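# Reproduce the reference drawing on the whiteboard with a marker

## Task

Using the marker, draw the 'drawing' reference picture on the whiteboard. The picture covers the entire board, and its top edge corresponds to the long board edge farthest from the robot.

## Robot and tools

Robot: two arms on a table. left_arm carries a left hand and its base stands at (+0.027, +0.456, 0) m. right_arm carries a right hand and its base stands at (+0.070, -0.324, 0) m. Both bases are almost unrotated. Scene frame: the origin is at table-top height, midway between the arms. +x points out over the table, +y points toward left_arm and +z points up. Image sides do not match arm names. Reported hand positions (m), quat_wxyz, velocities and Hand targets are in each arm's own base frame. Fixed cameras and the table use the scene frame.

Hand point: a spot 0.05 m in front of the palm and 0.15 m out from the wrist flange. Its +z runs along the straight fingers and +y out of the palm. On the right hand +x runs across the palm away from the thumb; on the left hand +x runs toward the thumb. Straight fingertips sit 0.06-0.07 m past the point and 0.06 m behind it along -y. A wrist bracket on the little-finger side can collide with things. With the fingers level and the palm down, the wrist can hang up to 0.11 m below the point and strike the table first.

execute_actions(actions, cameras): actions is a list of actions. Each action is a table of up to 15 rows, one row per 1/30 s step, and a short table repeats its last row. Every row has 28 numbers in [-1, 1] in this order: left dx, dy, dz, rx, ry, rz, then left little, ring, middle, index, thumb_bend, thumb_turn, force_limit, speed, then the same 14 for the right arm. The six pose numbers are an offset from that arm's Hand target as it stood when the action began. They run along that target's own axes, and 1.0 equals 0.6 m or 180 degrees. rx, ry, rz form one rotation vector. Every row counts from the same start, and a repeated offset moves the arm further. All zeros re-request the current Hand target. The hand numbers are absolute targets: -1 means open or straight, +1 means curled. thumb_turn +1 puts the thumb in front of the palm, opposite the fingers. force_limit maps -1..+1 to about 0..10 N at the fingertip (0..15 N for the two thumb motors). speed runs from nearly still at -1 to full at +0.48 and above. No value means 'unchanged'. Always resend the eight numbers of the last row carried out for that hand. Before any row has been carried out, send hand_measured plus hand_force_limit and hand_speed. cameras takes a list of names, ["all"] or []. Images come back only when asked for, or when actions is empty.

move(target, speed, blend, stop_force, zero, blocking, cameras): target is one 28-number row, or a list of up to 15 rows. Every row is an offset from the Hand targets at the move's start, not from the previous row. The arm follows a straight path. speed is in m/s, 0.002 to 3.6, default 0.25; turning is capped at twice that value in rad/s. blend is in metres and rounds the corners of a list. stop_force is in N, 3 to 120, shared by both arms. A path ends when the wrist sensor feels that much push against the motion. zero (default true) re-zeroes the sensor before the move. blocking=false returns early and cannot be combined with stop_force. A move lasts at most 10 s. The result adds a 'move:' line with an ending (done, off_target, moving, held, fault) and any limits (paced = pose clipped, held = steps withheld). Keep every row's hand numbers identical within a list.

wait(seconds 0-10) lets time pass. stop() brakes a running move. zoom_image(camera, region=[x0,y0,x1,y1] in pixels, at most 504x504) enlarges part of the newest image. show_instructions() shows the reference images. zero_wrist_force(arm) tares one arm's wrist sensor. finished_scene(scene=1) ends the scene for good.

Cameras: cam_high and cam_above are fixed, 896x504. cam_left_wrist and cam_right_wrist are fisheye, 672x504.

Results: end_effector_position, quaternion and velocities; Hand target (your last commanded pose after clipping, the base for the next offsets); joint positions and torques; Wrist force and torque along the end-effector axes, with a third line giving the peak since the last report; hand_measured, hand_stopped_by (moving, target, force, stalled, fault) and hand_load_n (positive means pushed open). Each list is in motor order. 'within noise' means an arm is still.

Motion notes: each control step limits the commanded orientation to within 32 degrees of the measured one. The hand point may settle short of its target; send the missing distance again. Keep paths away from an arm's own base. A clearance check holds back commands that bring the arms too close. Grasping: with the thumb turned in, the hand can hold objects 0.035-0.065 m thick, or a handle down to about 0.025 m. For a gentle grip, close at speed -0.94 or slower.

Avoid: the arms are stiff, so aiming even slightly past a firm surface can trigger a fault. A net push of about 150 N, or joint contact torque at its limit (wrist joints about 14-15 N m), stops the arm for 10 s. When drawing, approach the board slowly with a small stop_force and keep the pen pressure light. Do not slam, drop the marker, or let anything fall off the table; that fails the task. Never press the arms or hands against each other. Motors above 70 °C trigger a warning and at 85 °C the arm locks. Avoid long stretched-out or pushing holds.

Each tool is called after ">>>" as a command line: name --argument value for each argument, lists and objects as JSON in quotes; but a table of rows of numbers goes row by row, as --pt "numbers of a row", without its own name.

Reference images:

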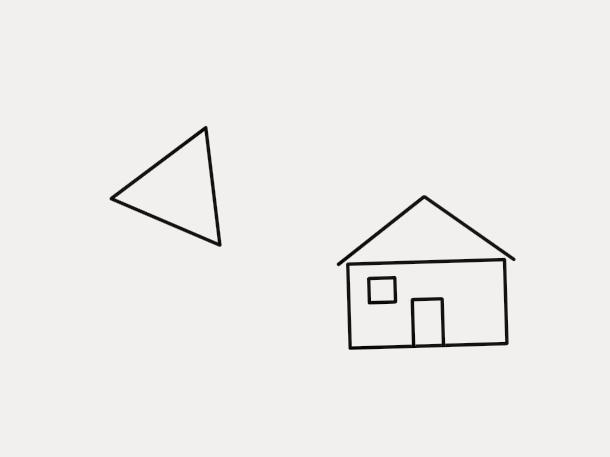

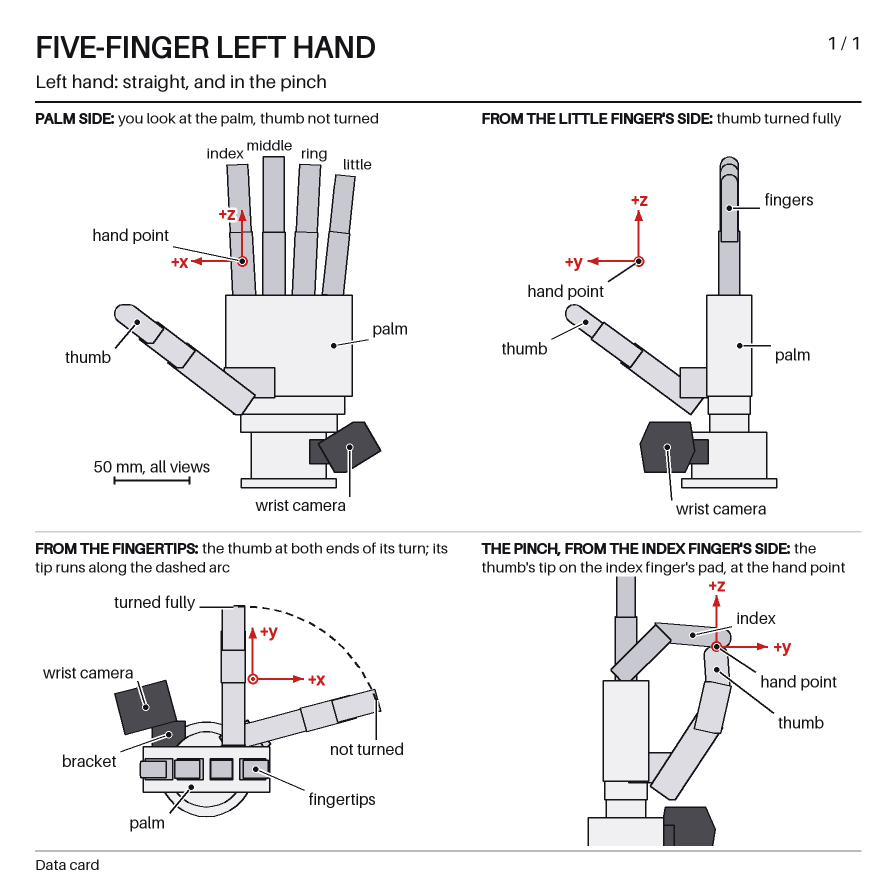

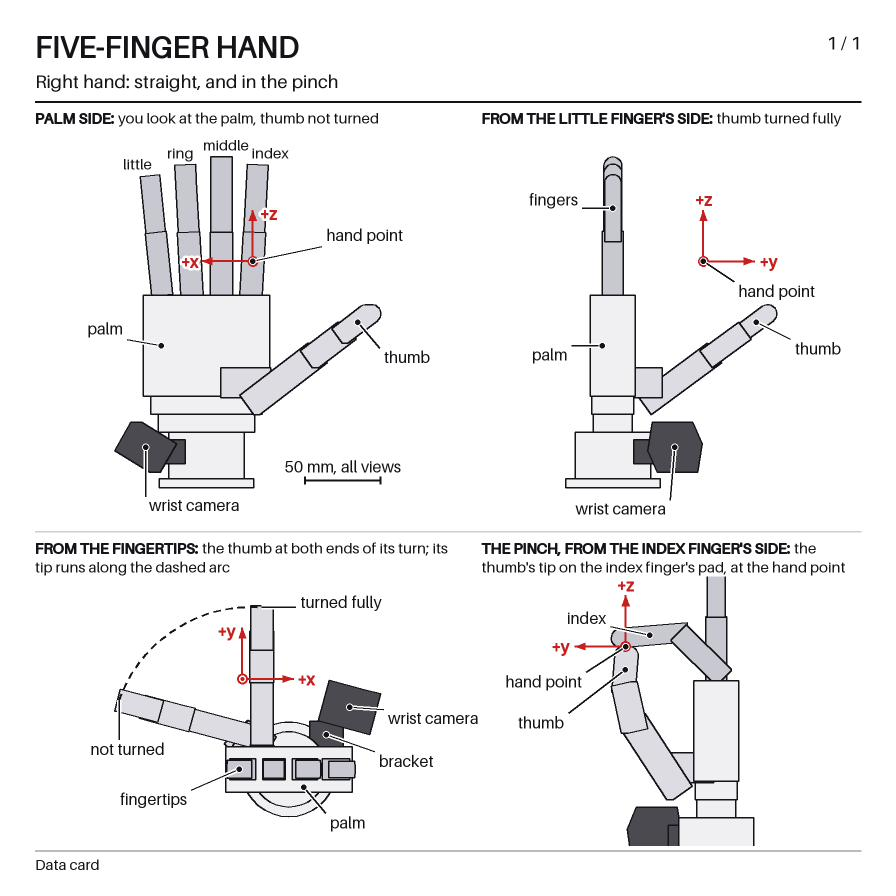

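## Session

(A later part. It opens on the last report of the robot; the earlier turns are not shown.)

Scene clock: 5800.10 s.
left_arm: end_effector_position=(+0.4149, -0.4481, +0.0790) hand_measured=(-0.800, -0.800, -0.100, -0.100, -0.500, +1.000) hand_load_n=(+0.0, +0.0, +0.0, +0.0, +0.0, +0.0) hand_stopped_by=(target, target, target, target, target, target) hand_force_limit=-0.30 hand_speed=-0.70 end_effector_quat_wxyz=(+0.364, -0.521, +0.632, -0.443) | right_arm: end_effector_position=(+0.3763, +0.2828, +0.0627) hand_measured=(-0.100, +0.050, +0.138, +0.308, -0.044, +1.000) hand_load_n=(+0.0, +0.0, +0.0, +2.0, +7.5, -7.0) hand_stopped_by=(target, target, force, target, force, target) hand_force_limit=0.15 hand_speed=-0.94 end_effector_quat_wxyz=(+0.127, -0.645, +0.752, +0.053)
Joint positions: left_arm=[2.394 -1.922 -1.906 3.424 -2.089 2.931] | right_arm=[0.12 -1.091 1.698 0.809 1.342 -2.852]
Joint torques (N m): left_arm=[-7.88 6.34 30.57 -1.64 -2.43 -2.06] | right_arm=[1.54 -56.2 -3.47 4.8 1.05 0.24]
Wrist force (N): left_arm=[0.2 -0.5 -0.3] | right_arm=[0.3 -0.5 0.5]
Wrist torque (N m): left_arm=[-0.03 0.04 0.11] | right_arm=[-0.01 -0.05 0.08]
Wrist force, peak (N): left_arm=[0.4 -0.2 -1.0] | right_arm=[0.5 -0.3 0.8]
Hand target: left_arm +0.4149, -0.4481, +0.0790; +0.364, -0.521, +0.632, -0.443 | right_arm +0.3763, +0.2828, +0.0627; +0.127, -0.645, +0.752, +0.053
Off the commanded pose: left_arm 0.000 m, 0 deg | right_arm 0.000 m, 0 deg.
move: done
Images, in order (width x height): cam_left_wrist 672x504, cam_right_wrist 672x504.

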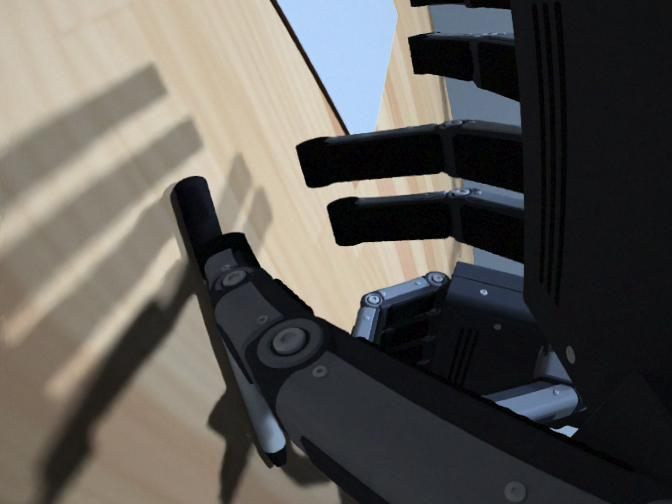

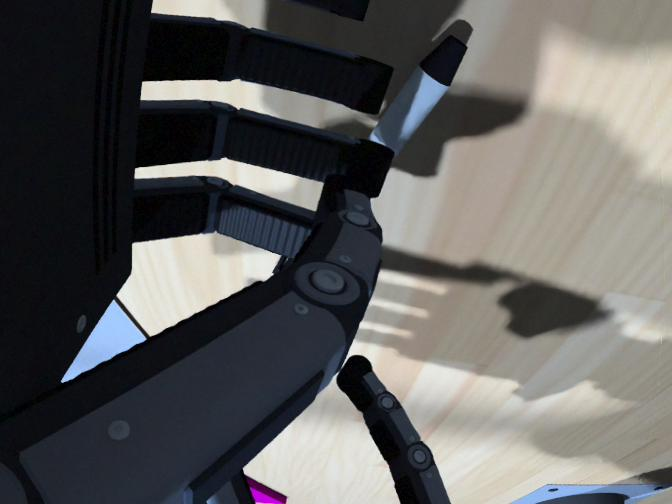

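>>> execute_actions --actions '[]'

>>> zoom_image --camera "cam_right_wrist" --region '[250, 0, 520, 300]'

>>> zoom_image --camera "cam_above" --region '[440, 400, 680, 504]'

>>> zoom_image --camera "cam_left_wrist" --region '[120, 150, 340, 480]'

Scene clock: 5809.47 s.
left_arm: end_effector_position=(+0.4149, -0.4481, +0.0790) hand_measured=(-0.800, -0.800, -0.100, -0.100, -0.500, +1.000) hand_load_n=(+0.0, +0.0, -0.5, -0.5, +0.0, +0.0) hand_stopped_by=(target, target, target, target, target, target) hand_force_limit=-0.30 hand_speed=-0.70 end_effector_quat_wxyz=(+0.364, -0.521, +0.632, -0.443) | right_arm: end_effector_position=(+0.3763, +0.2828, +0.0627) hand_measured=(-0.100, +0.050, +0.138, +0.308, -0.044, +1.000) hand_load_n=(+0.0, +0.0, +0.0, +2.5, +8.0, -6.5) hand_stopped_by=(target, target, force, target, force, target) hand_force_limit=0.15 hand_speed=-0.94 end_effector_quat_wxyz=(+0.127, -0.645, +0.752, +0.053)
Joint positions: left_arm=[2.394 -1.922 -1.906 3.424 -2.089 2.931] | right_arm=[0.12 -1.091 1.698 0.809 1.342 -2.852]
Joint velocities: within noise
Joint torques (N m): left_arm=[-7.84 6.16 30.02 -1.68 -2.35 -2.08] | right_arm=[0.42 -55.09 -2.5 4.78 1.01 0.38]
Motor temperatures (°C): left_arm=[26 29 31 35 36 37] | right_arm=[29 33 29 34 36 35]
Wrist force (N): left_arm=[0.0 -0.5 -0.4] | right_arm=[0.3 -0.4 0.4]
Wrist torque (N m): left_arm=[-0.03 0.06 0.10] | right_arm=[0.00 -0.05 0.08]
Wrist force, peak (N): left_arm=[-0.3 -0.8 -0.4] | right_arm=[0.5 -0.5 0.7]
Hand target: left_arm +0.4149, -0.4481, +0.0790; +0.364, -0.521, +0.632, -0.443 | right_arm +0.3763, +0.2828, +0.0627; +0.127, -0.645, +0.752, +0.053
Off the commanded pose: left_arm 0.000 m, 0 deg | right_arm 0.000 m, 0 deg.

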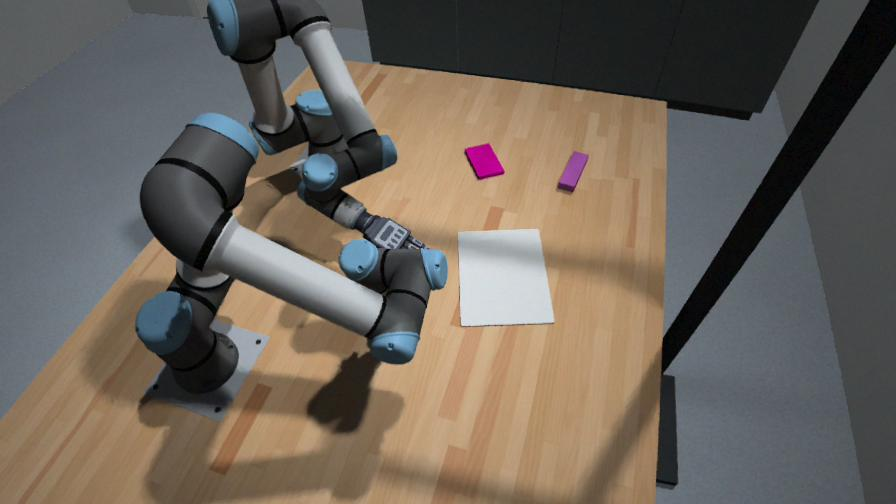

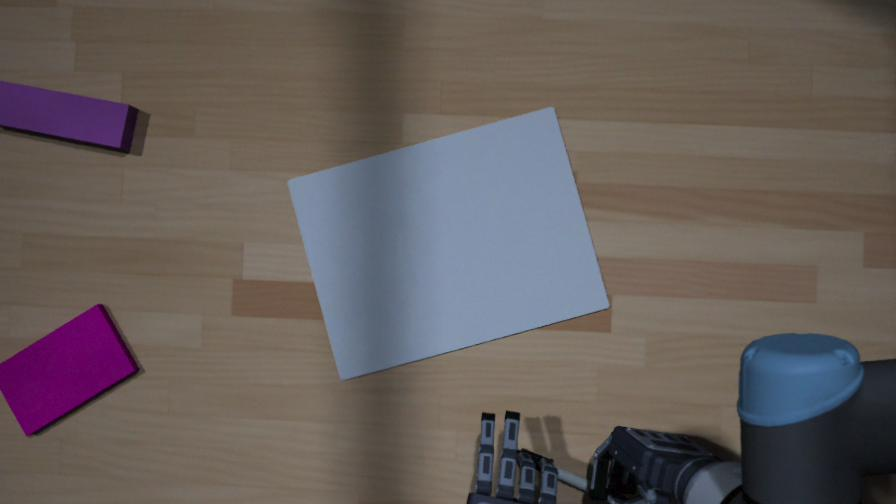

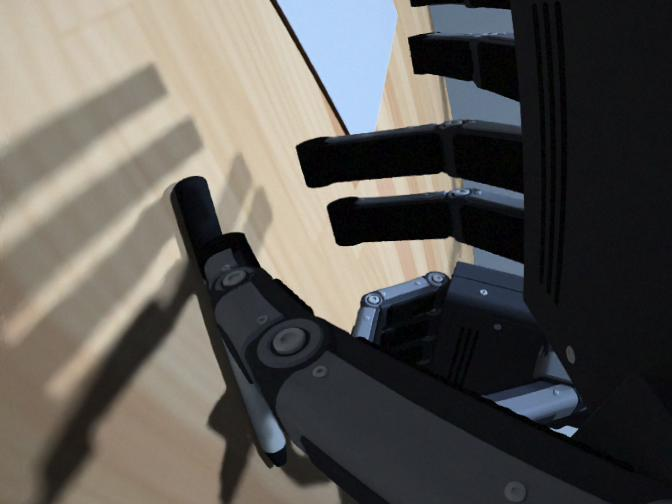

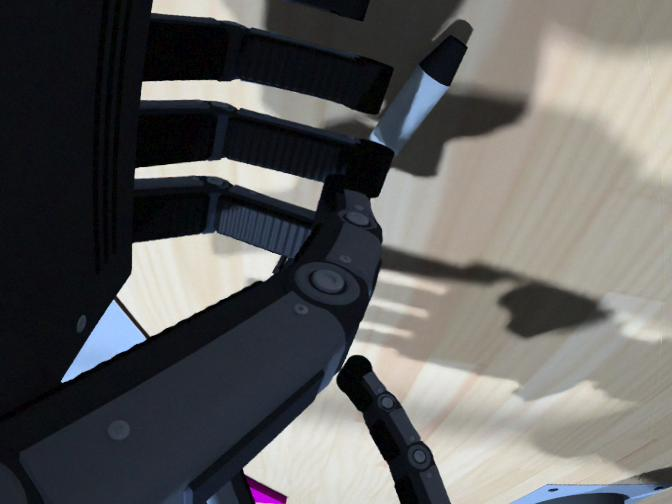

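Scaled by 1.680 from the camera's 672x504 image, which has a finer 960x720 frame.

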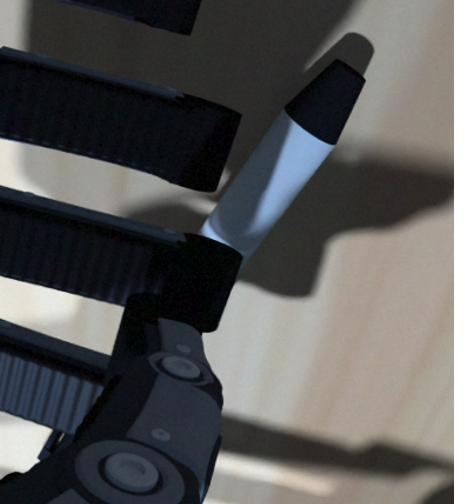

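Scaled by 2.100.

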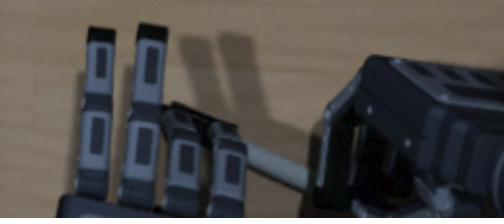

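Scaled by 1.527 from the camera's 672x504 image, which has a finer 960x720 frame.

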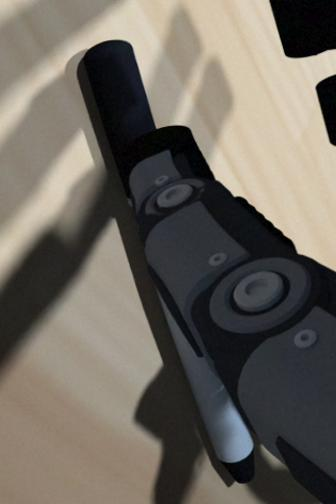

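>>> move --pt "0 -0.08 -0.03 0 0 0 -0.8 -0.8 -0.1 -0.1 -0.5 1 -0.3 -0.7 0 0 -0.15 0 0 0 -0.1 0.05 0.26 0.31 0.18 1 0.15 -0.94" --speed 0.1

>>> move --pt "-0.1 -0.1 -0.1 0 0 0 -0.8 -0.8 -0.1 -0.1 -0.5 1 -0.3 -0.7 0.15 0 -0.12 0 0 0 -0.1 -0.1 -0.1 -0.1 -0.6 1 -0.4 -0.5" --speed 0.15 --cameras '["all"]'

Scene clock: 5873.50 s.
left_arm: end_effector_position=(+0.4144, -0.4480, +0.1303) hand_measured=(-0.800, -0.800, -0.100, -0.100, -0.500, +1.000) hand_load_n=(+0.0, +0.0, +0.0, -0.5, +0.0, +0.0) hand_stopped_by=(target, target, target, target, target, target) hand_force_limit=-0.30 hand_speed=-0.70 end_effector_quat_wxyz=(+0.364, -0.521, +0.632, -0.443) | right_arm: end_effector_position=(+0.3653, +0.2609, +0.1493) hand_measured=(-0.100, +0.050, +0.138, +0.308, -0.044, +1.000) hand_load_n=(+0.0, +0.0, +0.0, +2.5, +7.5, -6.5) hand_stopped_by=(target, target, force, target, force, target) hand_force_limit=0.15 hand_speed=-0.94 end_effector_quat_wxyz=(+0.127, -0.645, +0.752, +0.053)
Joint positions: left_arm=[2.393 -1.848 -1.851 3.294 -2.09 2.931] | right_arm=[0.07 -1.231 1.657 1.002 1.334 -2.903]
Joint torques (N m): left_arm=[-8.14 56.89 32.75 -1.98 -2.47 -2.07] | right_arm=[-7.58 -52.35 -29.49 5.91 -2.68 -1.54]
Wrist force (N): left_arm=[-0.1 -0.3 -0.4] | right_arm=[0.5 -0.1 0.5]
Wrist torque (N m): left_arm=[-0.01 0.08 0.10] | right_arm=[0.03 -0.05 0.10]
Wrist force, peak (N): left_arm=[-0.2 -0.9 -0.7] | right_arm=[0.2 -0.4 1.3]
Hand target: left_arm +0.4144, -0.4480, +0.1303; +0.364, -0.521, +0.632, -0.443 | right_arm +0.3653, +0.2609, +0.1493; +0.127, -0.645, +0.752, +0.053
Off the commanded pose: left_arm 0.000 m, 0 deg | right_arm 0.000 m, 0 deg.
move: done

Scene clock: 5874.80 s.
left_arm: end_effector_position=(+0.3906, -0.3822, +0.2071) hand_measured=(-0.800, -0.800, -0.100, -0.100, -0.500, +1.000) hand_load_n=(+0.0, +0.0, +0.0, +0.0, +0.0, +0.0) hand_stopped_by=(target, target, target, target, target, target) hand_force_limit=-0.30 hand_speed=-0.70 end_effector_quat_wxyz=(+0.365, -0.521, +0.632, -0.443) | right_arm: end_effector_position=(+0.3444, +0.1573, +0.1953) hand_measured=(-0.100, -0.100, -0.100, -0.100, -0.600, +1.000) hand_load_n=(+0.0, +0.0, +0.0, +0.0, +0.0, +0.0) hand_stopped_by=(target, target, target, target, target, target) hand_force_limit=-0.40 hand_speed=-0.50 end_effector_quat_wxyz=(+0.127, -0.645, +0.752, +0.053)
Joint positions: left_arm=[2.487 -1.595 -1.928 3.137 -2.003 2.972] | right_arm=[-0.211 -1.378 1.741 1.136 1.304 -3.191]
Joint torques (N m): left_arm=[6.49 43.67 7.15 -1.78 1.49 2.03] | right_arm=[-6.55 -44.64 -1.87 6.27 -2.8 -1.38]
Wrist force (N): left_arm=[-0.2 -0.5 -0.3] | right_arm=[0.1 -0.5 0.5]
Wrist torque (N m): left_arm=[-0.02 0.09 -0.03] | right_arm=[-0.04 -0.01 0.08]
Wrist force, peak (N): left_arm=[2.3 -0.3 -1.3] | right_arm=[-0.5 -0.5 0.8]
Hand target: left_arm +0.3906, -0.3821, +0.2071; +0.364, -0.521, +0.632, -0.443 | right_arm +0.3444, +0.1573, +0.1953; +0.127, -0.645, +0.752, +0.053
Off the commanded pose: left_arm 0.000 m, 0 deg | right_arm 0.000 m, 0 deg.
move: done

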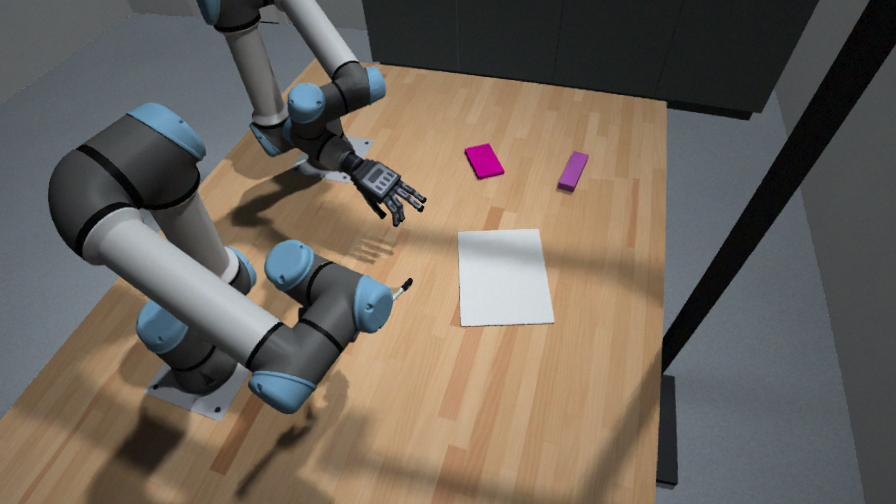

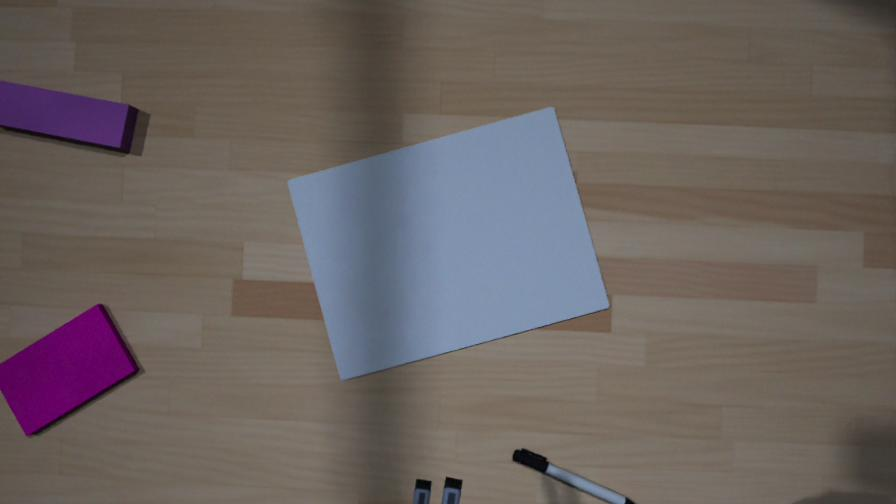

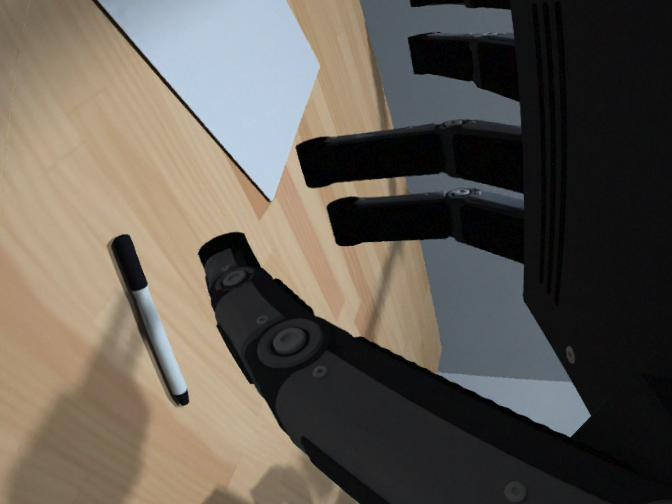

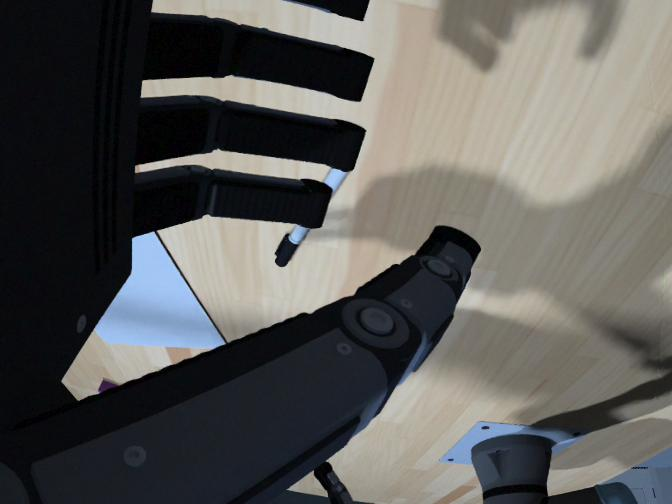

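>>> zoom_image --camera "cam_left_wrist" --region '[90, 220, 210, 420]'

>>> zoom_image --camera "cam_above" --region '[500, 430, 650, 504]'

Scaled by 2.520 from the camera's 672x504 image, which has a finer 960x720 frame.

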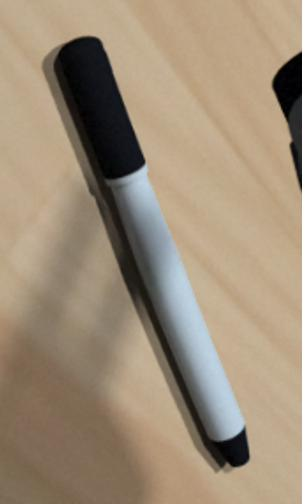

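Scaled by 3.360.

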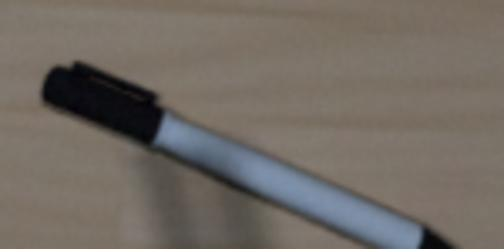

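>>> move --target '[0.0998,0.1382,0.1422,0,0.0548,0.0199,-0.1,-0.1,-0.1,-0.1,-0.55,1,-0.4,-0.5,0,0,0,0,0,0,-0.1,-0.1,-0.1,-0.1,-0.6,1,-0.4,-0.5]' --speed 0.12 --cameras '["cam_left_wrist","cam_above"]'

>>> zoom_image --camera "cam_left_wrist" --region '[50, 120, 350, 420]'

Scene clock: 5940.83 s.
left_arm: end_effector_position=(+0.4300, -0.4509, +0.1001) hand_measured=(-0.100, -0.100, -0.100, -0.100, -0.550, +1.000) hand_load_n=(+0.0, +0.0, +0.0, +0.0, +0.0, +0.0) hand_stopped_by=(target, target, target, target, target, target) hand_force_limit=-0.40 hand_speed=-0.50 end_effector_quat_wxyz=(+0.323, -0.461, +0.677, -0.475) | right_arm: end_effector_position=(+0.3444, +0.1573, +0.1953) hand_measured=(-0.100, -0.100, -0.100, -0.100, -0.600, +1.000) hand_load_n=(+0.0, +0.0, +0.0, +0.0, +0.0, +0.0) hand_stopped_by=(target, target, target, target, target, target) hand_force_limit=-0.40 hand_speed=-0.50 end_effector_quat_wxyz=(+0.127, -0.645, +0.752, +0.053)
Joint positions: left_arm=[2.507 -1.855 -1.929 3.424 -1.814 3.05] | right_arm=[-0.211 -1.378 1.741 1.137 1.304 -3.191]
Joint torques (N m): left_arm=[5.59 4.77 31.19 2.67 1.34 2.01] | right_arm=[-6.25 -44.32 -0.83 6.29 -2.74 -1.36]
Wrist force (N): left_arm=[-0.3 -0.5 -0.4] | right_arm=[0.1 -0.1 0.5]
Wrist torque (N m): left_arm=[-0.02 0.10 -0.05] | right_arm=[0.01 -0.01 0.09]
Wrist force, peak (N): left_arm=[-0.5 -1.7 -1.0] | right_arm=[0.2 -0.4 0.7]
Hand target: left_arm +0.4300, -0.4509, +0.1001; +0.322, -0.461, +0.677, -0.475 | right_arm +0.3444, +0.1573, +0.1953; +0.127, -0.645, +0.752, +0.053
Off the commanded pose: left_arm 0.000 m, 0 deg | right_arm 0.000 m, 0 deg.
move: done
Images, in order (width x height): cam_above 896x504, cam_left_wrist 672x504.

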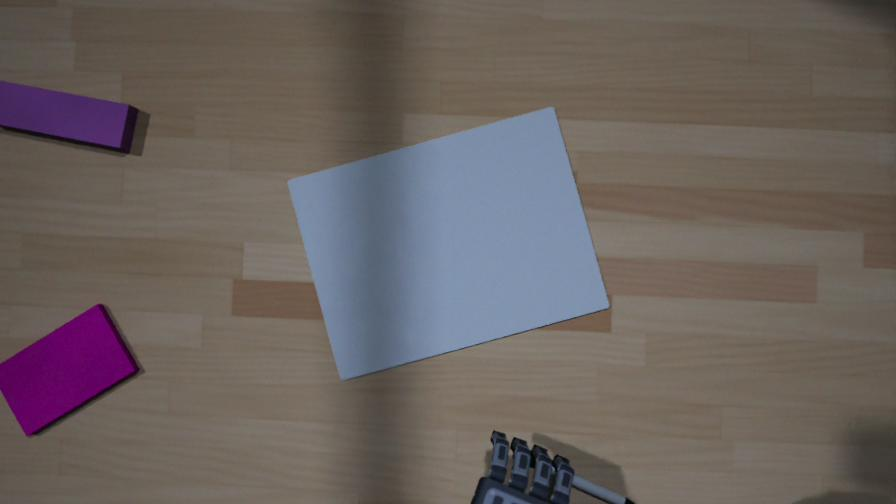

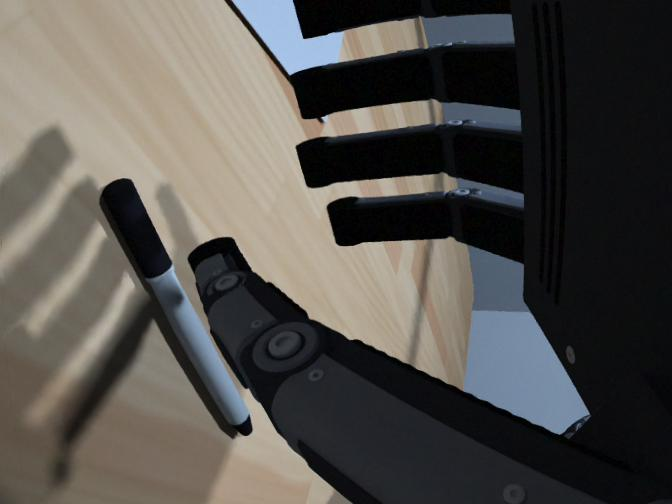

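Scaled by 1.680 from the camera's 672x504 image, which has a finer 960x720 frame.

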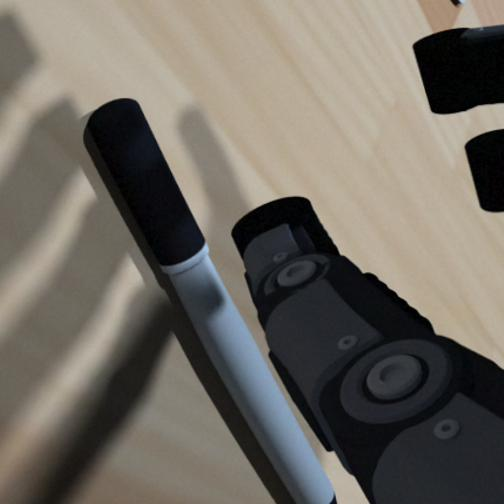

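>>> move --target '[0,0.0736,0.0268,0,0,0,-0.1,-0.1,-0.1,-0.1,-0.55,1,-0.4,-0.5,0,0,0,0,0,0,-0.1,-0.1,-0.1,-0.1,-0.6,1,-0.4,-0.5]' --speed 0.05 --stop_force 3 --cameras '["cam_left_wrist"]'

>>> zoom_image --camera "cam_left_wrist" --region '[130, 120, 430, 345]'

Scene clock: 5949.37 s.
left_arm: end_effector_position=(+0.4301, -0.4510, +0.0531) hand_measured=(-0.100, -0.100, -0.100, -0.100, -0.550, +1.000) hand_load_n=(+0.0, -0.5, -0.5, +0.0, +0.0, +0.0) hand_stopped_by=(target, target, target, target, target, target) hand_force_limit=-0.40 hand_speed=-0.50 end_effector_quat_wxyz=(+0.322, -0.461, +0.677, -0.475) | right_arm: end_effector_position=(+0.3444, +0.1573, +0.1953) hand_measured=(-0.100, -0.100, -0.100, -0.100, -0.600, +1.000) hand_load_n=(+0.0, +0.0, +0.0, +0.0, +0.0, +0.0) hand_stopped_by=(target, target, target, target, target, target) hand_force_limit=-0.40 hand_speed=-0.50 end_effector_quat_wxyz=(+0.127, -0.645, +0.752, +0.053)
Joint positions: left_arm=[2.507 -1.933 -1.974 3.547 -1.814 3.05] | right_arm=[-0.211 -1.378 1.741 1.137 1.304 -3.191]
Joint torques (N m): left_arm=[-5.15 6.18 4.79 2.66 -1.6 -1.29] | right_arm=[-5.91 -45.55 -0.93 6.28 -2.7 -1.62]
Wrist force (N): left_arm=[-0.1 -0.5 -0.6] | right_arm=[0.3 -0.2 0.5]
Wrist torque (N m): left_arm=[-0.02 0.08 -0.03] | right_arm=[0.01 -0.03 0.10]
Wrist force, peak (N): left_arm=[-0.2 -0.9 -0.6] | right_arm=[0.3 -0.4 0.7]
Hand target: left_arm +0.4301, -0.4510, +0.0531; +0.322, -0.461, +0.677, -0.475 | right_arm +0.3444, +0.1573, +0.1953; +0.127, -0.645, +0.752, +0.053
Off the commanded pose: left_arm 0.000 m, 0 deg | right_arm 0.000 m, 0 deg.
move: done
Images, in order (width x height): cam_left_wrist 672x504.

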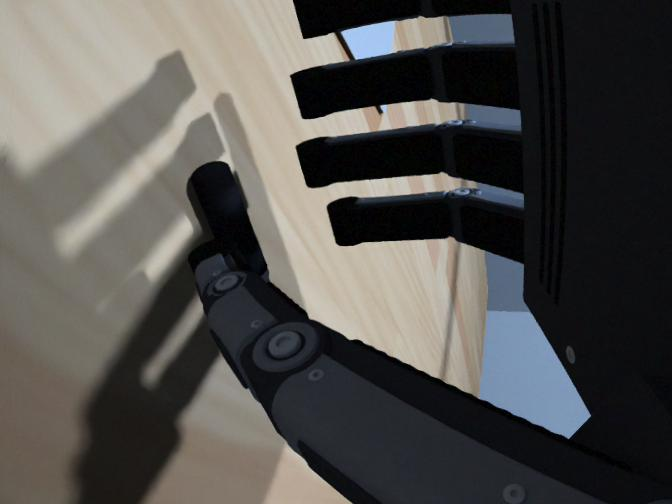

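Scaled by 1.680 from the camera's 672x504 image, which has a finer 960x720 frame.

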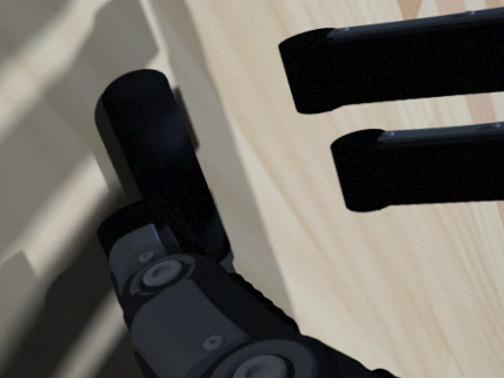

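>>> move --target '[0,0.0106,0.0198,0,0,0,-0.1,-0.1,-0.1,-0.1,-0.5,1,-0.4,-0.5,0,0,0,0,0,0,-0.1,-0.1,-0.1,-0.1,-0.6,1,-0.4,-0.5]' --speed 0.03 --stop_force 3 --cameras '["cam_left_wrist"]'

>>> zoom_image --camera "cam_left_wrist" --region '[170, 120, 430, 315]'

Scene clock: 5966.07 s.
left_arm: end_effector_position=(+0.4384, -0.4543, +0.0431) hand_measured=(-0.100, -0.100, -0.100, -0.100, -0.500, +1.000) hand_load_n=(+0.0, +0.0, +0.0, +0.0, +0.0, +0.0) hand_stopped_by=(target, target, target, target, target, target) hand_force_limit=-0.40 hand_speed=-0.50 end_effector_quat_wxyz=(+0.322, -0.461, +0.677, -0.475) | right_arm: end_effector_position=(+0.3444, +0.1573, +0.1953) hand_measured=(-0.100, -0.100, -0.100, -0.100, -0.600, +1.000) hand_load_n=(+0.0, +0.0, +0.0, +0.0, +0.0, +0.0) hand_stopped_by=(target, target, target, target, target, target) hand_force_limit=-0.40 hand_speed=-0.50 end_effector_quat_wxyz=(+0.127, -0.645, +0.752, +0.053)
Joint positions: left_arm=[2.513 -1.965 -1.959 3.565 -1.809 3.052] | right_arm=[-0.211 -1.378 1.741 1.137 1.304 -3.191]
Joint torques (N m): left_arm=[6 6.51 28.5 2.59 1.52 1.98] | right_arm=[-6.38 -45.08 -1.1 6.25 -2.63 -1.43]
Wrist force (N): left_arm=[-0.2 -0.5 -0.6] | right_arm=[0.0 -0.2 0.5]
Wrist torque (N m): left_arm=[-0.01 0.10 -0.05] | right_arm=[0.00 0.00 0.08]
Wrist force, peak (N): left_arm=[-0.2 -0.9 -0.7] | right_arm=[0.2 -0.4 0.7]
Hand target: left_arm +0.4384, -0.4543, +0.0431; +0.322, -0.461, +0.677, -0.475 | right_arm +0.3444, +0.1573, +0.1953; +0.127, -0.645, +0.752, +0.053
Off the commanded pose: left_arm 0.000 m, 0 deg | right_arm 0.000 m, 0 deg.
move: done
Images, in order (width x height): cam_left_wrist 672x504.

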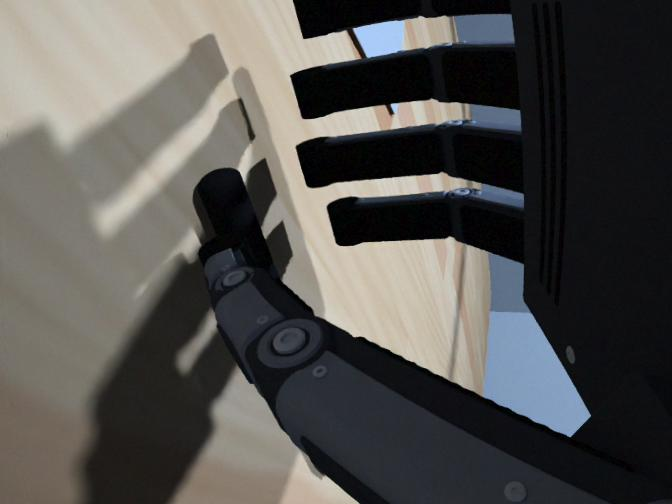

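Scaled by 1.938 from the camera's 672x504 image, which has a finer 960x720 frame.

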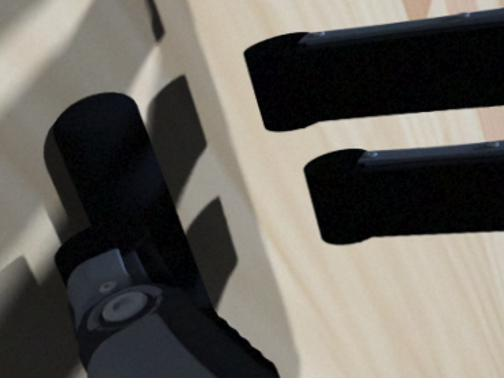

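>>> move --target '[0,0.0122,0.0072,0,0,0,-0.1,-0.1,-0.1,-0.1,-0.5,1,-0.4,-0.5,0,0,0,0,0,0,-0.1,-0.1,-0.1,-0.1,-0.6,1,-0.4,-0.5]' --speed 0.015 --stop_force 3

>>> move --target '[0,0,0,0,0,0,-0.1,-0.1,-0.1,-0.1,-0.38,1,-0.6,-0.8,0,0,0,0,0,0,-0.1,-0.1,-0.1,-0.1,-0.6,1,-0.4,-0.5]' --speed 0.015

>>> move --target '[0,0.0094,0.0034,0,0,0,-0.1,-0.1,-0.1,-0.1,-0.38,1,-0.6,-0.8,0,0,0,0,0,0,-0.1,-0.1,-0.1,-0.1,-0.6,1,-0.4,-0.5]' --speed 0.01 --stop_force 3 --cameras '["cam_left_wrist"]'

>>> zoom_image --camera "cam_left_wrist" --region '[170, 120, 430, 315]'

Scene clock: 5980.63 s.
left_arm: end_effector_position=(+0.4399, -0.4549, +0.0347) hand_measured=(-0.100, -0.100, -0.100, -0.100, -0.500, +1.000) hand_load_n=(+0.0, +0.0, +0.0, +0.0, +0.0, +0.0) hand_stopped_by=(target, target, target, target, target, target) hand_force_limit=-0.40 hand_speed=-0.50 end_effector_quat_wxyz=(+0.322, -0.461, +0.677, -0.475) | right_arm: end_effector_position=(+0.3444, +0.1573, +0.1953) hand_measured=(-0.100, -0.100, -0.100, -0.100, -0.600, +1.000) hand_load_n=(+0.0, +0.0, +0.0, +0.0, +0.0, +0.0) hand_stopped_by=(target, target, target, target, target, target) hand_force_limit=-0.40 hand_speed=-0.50 end_effector_quat_wxyz=(+0.127, -0.645, +0.752, +0.053)
Joint positions: left_arm=[2.513 -1.983 -1.961 3.585 -1.808 3.052] | right_arm=[-0.211 -1.378 1.741 1.137 1.304 -3.191]
Joint torques (N m): left_arm=[5.87 6.7 4.29 2.64 1.53 1.98] | right_arm=[-7.07 -44.29 -0.87 6.22 -2.67 -1.31]
Wrist force (N): left_arm=[-0.1 -0.5 -0.4] | right_arm=[0.0 -0.1 0.4]
Wrist torque (N m): left_arm=[-0.02 0.08 -0.04] | right_arm=[0.02 0.00 0.08]
Wrist force, peak (N): left_arm=[-0.4 -0.6 -0.7] | right_arm=[0.2 -0.4 0.8]
Hand target: left_arm +0.4399, -0.4549, +0.0347; +0.322, -0.461, +0.677, -0.475 | right_arm +0.3444, +0.1573, +0.1953; +0.127, -0.645, +0.752, +0.053
Off the commanded pose: left_arm 0.000 m, 0 deg | right_arm 0.000 m, 0 deg.
move: done

Scene clock: 5981.33 s.
left_arm: end_effector_position=(+0.4399, -0.4549, +0.0347) hand_measured=(-0.100, -0.100, -0.100, -0.100, -0.380, +1.000) hand_load_n=(+0.0, +0.0, +0.0, -0.5, +0.0, +0.0) hand_stopped_by=(target, target, target, target, target, target) hand_force_limit=-0.60 hand_speed=-0.80 end_effector_quat_wxyz=(+0.322, -0.461, +0.677, -0.475) | right_arm: end_effector_position=(+0.3444, +0.1573, +0.1953) hand_measured=(-0.100, -0.100, -0.100, -0.100, -0.600, +1.000) hand_load_n=(+0.0, +0.0, +0.0, +0.0, +0.0, +0.0) hand_stopped_by=(target, target, target, target, target, target) hand_force_limit=-0.40 hand_speed=-0.50 end_effector_quat_wxyz=(+0.127, -0.645, +0.752, +0.053)
Joint positions: left_arm=[2.513 -1.983 -1.961 3.585 -1.808 3.052] | right_arm=[-0.211 -1.378 1.741 1.137 1.304 -3.191]
Joint torques (N m): left_arm=[6.04 6.81 4.44 2.67 1.51 2.06] | right_arm=[-6.74 -45.1 -1.74 6.43 -2.76 -1.3]
Wrist force (N): left_arm=[-0.1 -0.5 -0.6] | right_arm=[0.2 -0.2 0.5]
Wrist torque (N m): left_arm=[-0.02 0.07 -0.03] | right_arm=[0.01 -0.02 0.09]
Wrist force, peak (N): left_arm=[-0.3 -0.5 -0.6] | right_arm=[0.1 -0.3 0.7]
Hand target: left_arm +0.4399, -0.4549, +0.0347; +0.322, -0.461, +0.677, -0.475 | right_arm +0.3444, +0.1573, +0.1953; +0.127, -0.645, +0.752, +0.053
Off the commanded pose: left_arm 0.000 m, 0 deg | right_arm 0.000 m, 0 deg.
move: done

Scene clock: 5983.13 s.
left_arm: end_effector_position=(+0.4399, -0.4549, +0.0301) hand_measured=(-0.100, -0.100, -0.100, -0.100, -0.380, +1.000) hand_load_n=(+0.0, +0.0, +0.0, +0.0, -1.0, +0.0) hand_stopped_by=(target, target, target, target, target, target) hand_force_limit=-0.60 hand_speed=-0.80 end_effector_quat_wxyz=(+0.322, -0.461, +0.677, -0.475) | right_arm: end_effector_position=(+0.3444, +0.1573, +0.1953) hand_measured=(-0.100, -0.100, -0.100, -0.100, -0.600, +1.000) hand_load_n=(+0.0, +0.0, +0.0, +0.0, +0.0, +0.0) hand_stopped_by=(target, target, target, target, target, target) hand_force_limit=-0.40 hand_speed=-0.50 end_effector_quat_wxyz=(+0.127, -0.645, +0.752, +0.053)
Joint positions: left_arm=[2.513 -1.991 -1.964 3.596 -1.808 3.052] | right_arm=[-0.211 -1.378 1.741 1.137 1.304 -3.191]
Joint torques (N m): left_arm=[3.75 58.45 25.32 -1.51 0.85 1.72] | right_arm=[-6.48 -43.85 -2.05 6.18 -2.64 -1.41]
Wrist force (N): left_arm=[0.1 -3.1 -2.8] | right_arm=[0.0 -0.2 0.7]
Wrist torque (N m): left_arm=[-0.19 0.02 0.01] | right_arm=[0.00 -0.01 0.09]
Wrist force, peak (N): left_arm=[-0.4 -9.1 -8.3] | right_arm=[0.1 -0.5 0.6]
Hand target: left_arm +0.4399, -0.4549, +0.0301; +0.322, -0.461, +0.677, -0.475 (not the last commanded pose) | right_arm +0.3444, +0.1573, +0.1953; +0.127, -0.645, +0.752, +0.053
Off the commanded pose: left_arm 0.001 m, 0 deg | right_arm 0.000 m, 0 deg.
move: contact (left_arm)
Images, in order (width x height): cam_left_wrist 672x504.

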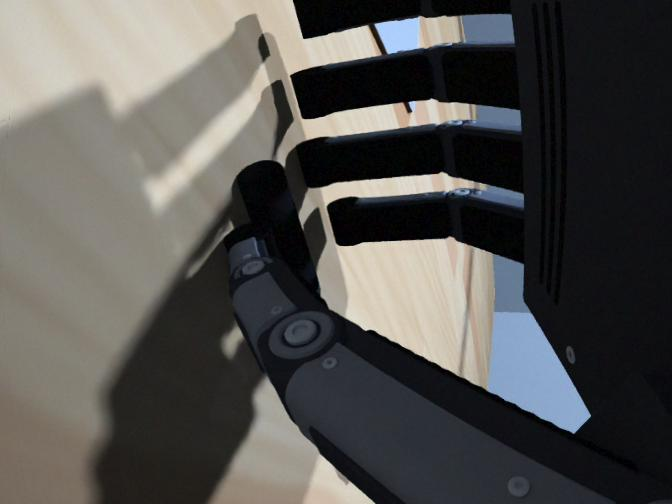

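Scaled by 1.938 from the camera's 672x504 image, which has a finer 960x720 frame.

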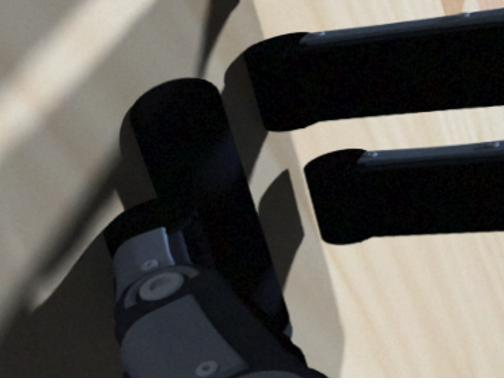

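>>> move --target '[0,-0.0014,-0.0005,0,0,0,0.0,0.0,0.25,0.25,-0.36,1,-0.6,-0.9,0,0,0,0,0,0,-0.1,-0.1,-0.1,-0.1,-0.6,1,-0.4,-0.5]' --speed 0.01 --cameras '["cam_left_wrist"]'

>>> zoom_image --camera "cam_left_wrist" --region '[170, 120, 430, 315]'

Scene clock: 5996.37 s.
left_arm: end_effector_position=(+0.4399, -0.4549, +0.0310) hand_measured=(+0.000, +0.000, -0.082, +0.216, -0.360, +1.000) hand_load_n=(+0.0, +0.0, +0.0, +3.0, +3.0, -1.0) hand_stopped_by=(target, target, force, force, target, target) hand_force_limit=-0.60 hand_speed=-0.90 end_effector_quat_wxyz=(+0.322, -0.461, +0.677, -0.475) | right_arm: end_effector_position=(+0.3444, +0.1573, +0.1953) hand_measured=(-0.100, -0.100, -0.100, -0.100, -0.600, +1.000) hand_load_n=(+0.0, +0.0, +0.0, +0.0, +0.0, +0.0) hand_stopped_by=(target, target, target, target, target, target) hand_force_limit=-0.40 hand_speed=-0.50 end_effector_quat_wxyz=(+0.127, -0.645, +0.752, +0.053)
Joint positions: left_arm=[2.513 -1.989 -1.964 3.594 -1.808 3.052] | right_arm=[-0.211 -1.378 1.741 1.137 1.304 -3.191]
Joint torques (N m): left_arm=[5.32 60.37 28.07 -1.49 1.43 1.83] | right_arm=[-7.46 -44.85 -1.88 6.23 -2.5 -1.24]
Wrist force (N): left_arm=[-0.3 -0.4 -0.5] | right_arm=[0.1 -0.3 0.4]
Wrist torque (N m): left_arm=[0.00 0.11 -0.06] | right_arm=[-0.01 0.00 0.08]
Wrist force, peak (N): left_arm=[0.0 -3.5 -3.2] | right_arm=[0.3 -0.4 0.6]
Hand target: left_arm +0.4399, -0.4549, +0.0310; +0.322, -0.461, +0.677, -0.475 | right_arm +0.3444, +0.1573, +0.1953; +0.127, -0.645, +0.752, +0.053
Off the commanded pose: left_arm 0.000 m, 0 deg | right_arm 0.000 m, 0 deg.
move: done
Images, in order (width x height): cam_left_wrist 672x504.

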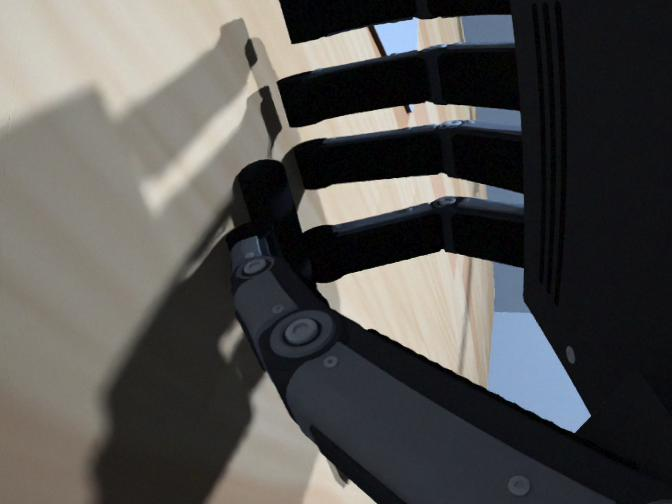

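Scaled by 1.938 from the camera's 672x504 image, which has a finer 960x720 frame.

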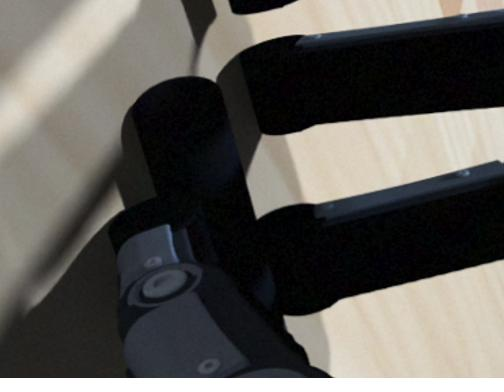

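>>> move --target '[0,-0.0055,-0.002,0,0,0,0.0,0.0,-0.1,0.216,-0.36,1,-0.6,-0.5,0,0,0,0,0,0,-0.1,-0.1,-0.1,-0.1,-0.6,1,-0.4,-0.5]' --speed 0.01

>>> move --target '[0,0,0,0,0,0,0.0,0.0,0.26,0.216,-0.36,1,-0.5,-0.9,0,0,0,0,0,0,-0.1,-0.1,-0.1,-0.1,-0.6,1,-0.4,-0.5]' --speed 0.01

>>> move --target '[0,0,0,0,0,0,0.0,0.0,0.3,0.3,0.0,1,-0.3,-0.94,0,0,0,0,0,0,-0.1,-0.1,-0.1,-0.1,-0.6,1,-0.4,-0.5]' --speed 0.01 --cameras '["cam_left_wrist"]'

>>> zoom_image --camera "cam_left_wrist" --region '[170, 120, 430, 315]'

Scene clock: 6010.67 s.
left_arm: end_effector_position=(+0.4399, -0.4549, +0.0344) hand_measured=(+0.000, +0.000, -0.100, +0.216, -0.360, +1.000) hand_load_n=(+0.0, +0.0, +0.0, +3.0, +2.5, -0.5) hand_stopped_by=(target, target, target, force, target, target) hand_force_limit=-0.60 hand_speed=-0.50 end_effector_quat_wxyz=(+0.322, -0.461, +0.677, -0.475) | right_arm: end_effector_position=(+0.3444, +0.1573, +0.1953) hand_measured=(-0.100, -0.100, -0.100, -0.100, -0.600, +1.000) hand_load_n=(+0.0, +0.0, +0.0, +0.0, +0.0, +0.0) hand_stopped_by=(target, target, target, target, target, target) hand_force_limit=-0.40 hand_speed=-0.50 end_effector_quat_wxyz=(+0.127, -0.645, +0.752, +0.053)
Joint positions: left_arm=[2.513 -1.983 -1.961 3.585 -1.808 3.052] | right_arm=[-0.211 -1.378 1.741 1.137 1.304 -3.191]
Joint torques (N m): left_arm=[5.36 61.03 28.22 -1.44 1.39 1.97] | right_arm=[-6.75 -44.7 -1.52 6.16 -2.53 -1.27]
Wrist force (N): left_arm=[-0.2 -0.2 -0.4] | right_arm=[0.2 -0.3 0.5]
Wrist torque (N m): left_arm=[0.02 0.09 -0.05] | right_arm=[-0.01 -0.02 0.09]
Wrist force, peak (N): left_arm=[-0.4 -0.4 -0.7] | right_arm=[0.3 -0.4 0.7]
Hand target: left_arm +0.4399, -0.4549, +0.0345; +0.322, -0.461, +0.677, -0.475 | right_arm +0.3444, +0.1573, +0.1953; +0.127, -0.645, +0.752, +0.053
Off the commanded pose: left_arm 0.000 m, 0 deg | right_arm 0.000 m, 0 deg.
move: done

Scene clock: 6011.97 s.
left_arm: end_effector_position=(+0.4399, -0.4549, +0.0345) hand_measured=(+0.000, +0.000, +0.186, +0.216, -0.362, +1.000) hand_load_n=(+0.0, +0.0, +5.0, +0.0, +4.0, +1.0) hand_stopped_by=(target, target, force, force, target, target) hand_force_limit=-0.50 hand_speed=-0.90 end_effector_quat_wxyz=(+0.322, -0.461, +0.677, -0.475) | right_arm: end_effector_position=(+0.3444, +0.1573, +0.1953) hand_measured=(-0.100, -0.100, -0.100, -0.100, -0.600, +1.000) hand_load_n=(+0.0, +0.0, +0.0, +0.0, +0.0, +0.0) hand_stopped_by=(target, target, target, target, target, target) hand_force_limit=-0.40 hand_speed=-0.50 end_effector_quat_wxyz=(+0.127, -0.645, +0.752, +0.053)
Joint positions: left_arm=[2.513 -1.983 -1.961 3.585 -1.808 3.052] | right_arm=[-0.211 -1.378 1.741 1.137 1.304 -3.191]
Joint torques (N m): left_arm=[4.99 59.33 27.71 -1.5 1.4 1.8] | right_arm=[-6.38 -44.03 -2.57 6.22 -2.78 -1.14]
Wrist force (N): left_arm=[-0.1 -0.7 -0.9] | right_arm=[0.1 -0.3 0.5]
Wrist torque (N m): left_arm=[0.01 0.07 -0.04] | right_arm=[-0.01 -0.01 0.09]
Wrist force, peak (N): left_arm=[-0.2 -0.8 -0.9] | right_arm=[0.2 -0.5 0.6]
Hand target: left_arm +0.4399, -0.4549, +0.0345; +0.322, -0.461, +0.677, -0.475 | right_arm +0.3444, +0.1573, +0.1953; +0.127, -0.645, +0.752, +0.053
Off the commanded pose: left_arm 0.000 m, 0 deg | right_arm 0.000 m, 0 deg.
move: done

Scene clock: 6012.73 s.
left_arm: end_effector_position=(+0.4399, -0.4549, +0.0345) hand_measured=(+0.000, +0.000, +0.186, +0.300, -0.352, +1.000) hand_load_n=(+0.0, +0.0, +6.0, +1.0, +6.0, +1.0) hand_stopped_by=(target, target, force, target, force, target) hand_force_limit=-0.30 hand_speed=-0.94 end_effector_quat_wxyz=(+0.322, -0.461, +0.677, -0.475) | right_arm: end_effector_position=(+0.3444, +0.1573, +0.1953) hand_measured=(-0.100, -0.100, -0.100, -0.100, -0.600, +1.000) hand_load_n=(+0.0, +0.0, +0.0, +0.0, +0.0, +0.0) hand_stopped_by=(target, target, target, target, target, target) hand_force_limit=-0.40 hand_speed=-0.50 end_effector_quat_wxyz=(+0.127, -0.645, +0.752, +0.053)
Joint positions: left_arm=[2.513 -1.983 -1.961 3.585 -1.808 3.052] | right_arm=[-0.211 -1.378 1.741 1.137 1.304 -3.191]
Joint torques (N m): left_arm=[5.25 57.5 26 -1.37 1.39 1.81] | right_arm=[-6.77 -43.66 -2.21 6.3 -2.76 -1.18]
Wrist force (N): left_arm=[-0.2 -0.7 -0.3] | right_arm=[0.2 -0.1 0.5]
Wrist torque (N m): left_arm=[-0.03 0.10 -0.05] | right_arm=[0.02 -0.02 0.09]
Wrist force, peak (N): left_arm=[-0.1 -1.0 -0.8] | right_arm=[0.4 -0.4 0.6]
Hand target: left_arm +0.4399, -0.4549, +0.0345; +0.322, -0.461, +0.677, -0.475 | right_arm +0.3444, +0.1573, +0.1953; +0.127, -0.645, +0.752, +0.053
Off the commanded pose: left_arm 0.000 m, 0 deg | right_arm 0.000 m, 0 deg.
move: done
Images, in order (width x height): cam_left_wrist 672x504.

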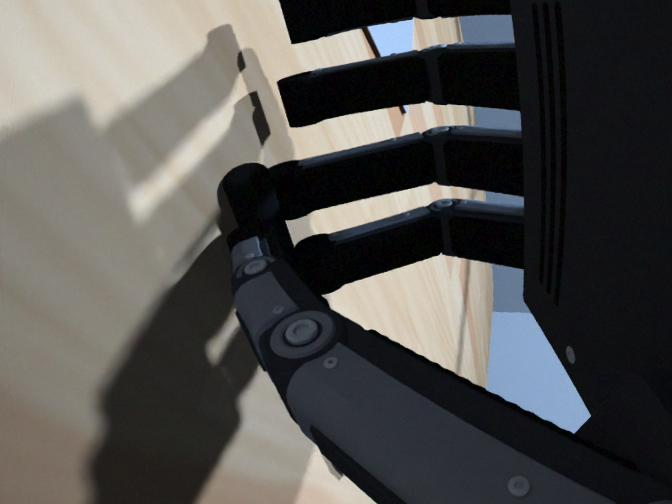

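Scaled by 1.938 from the camera's 672x504 image, which has a finer 960x720 frame.

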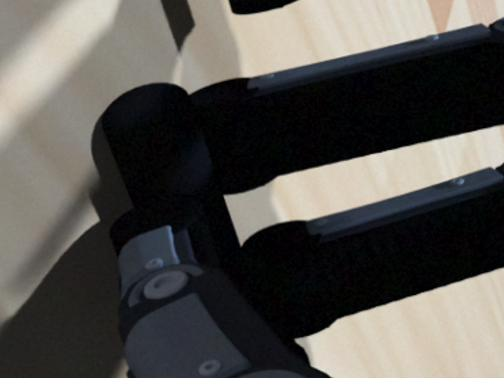

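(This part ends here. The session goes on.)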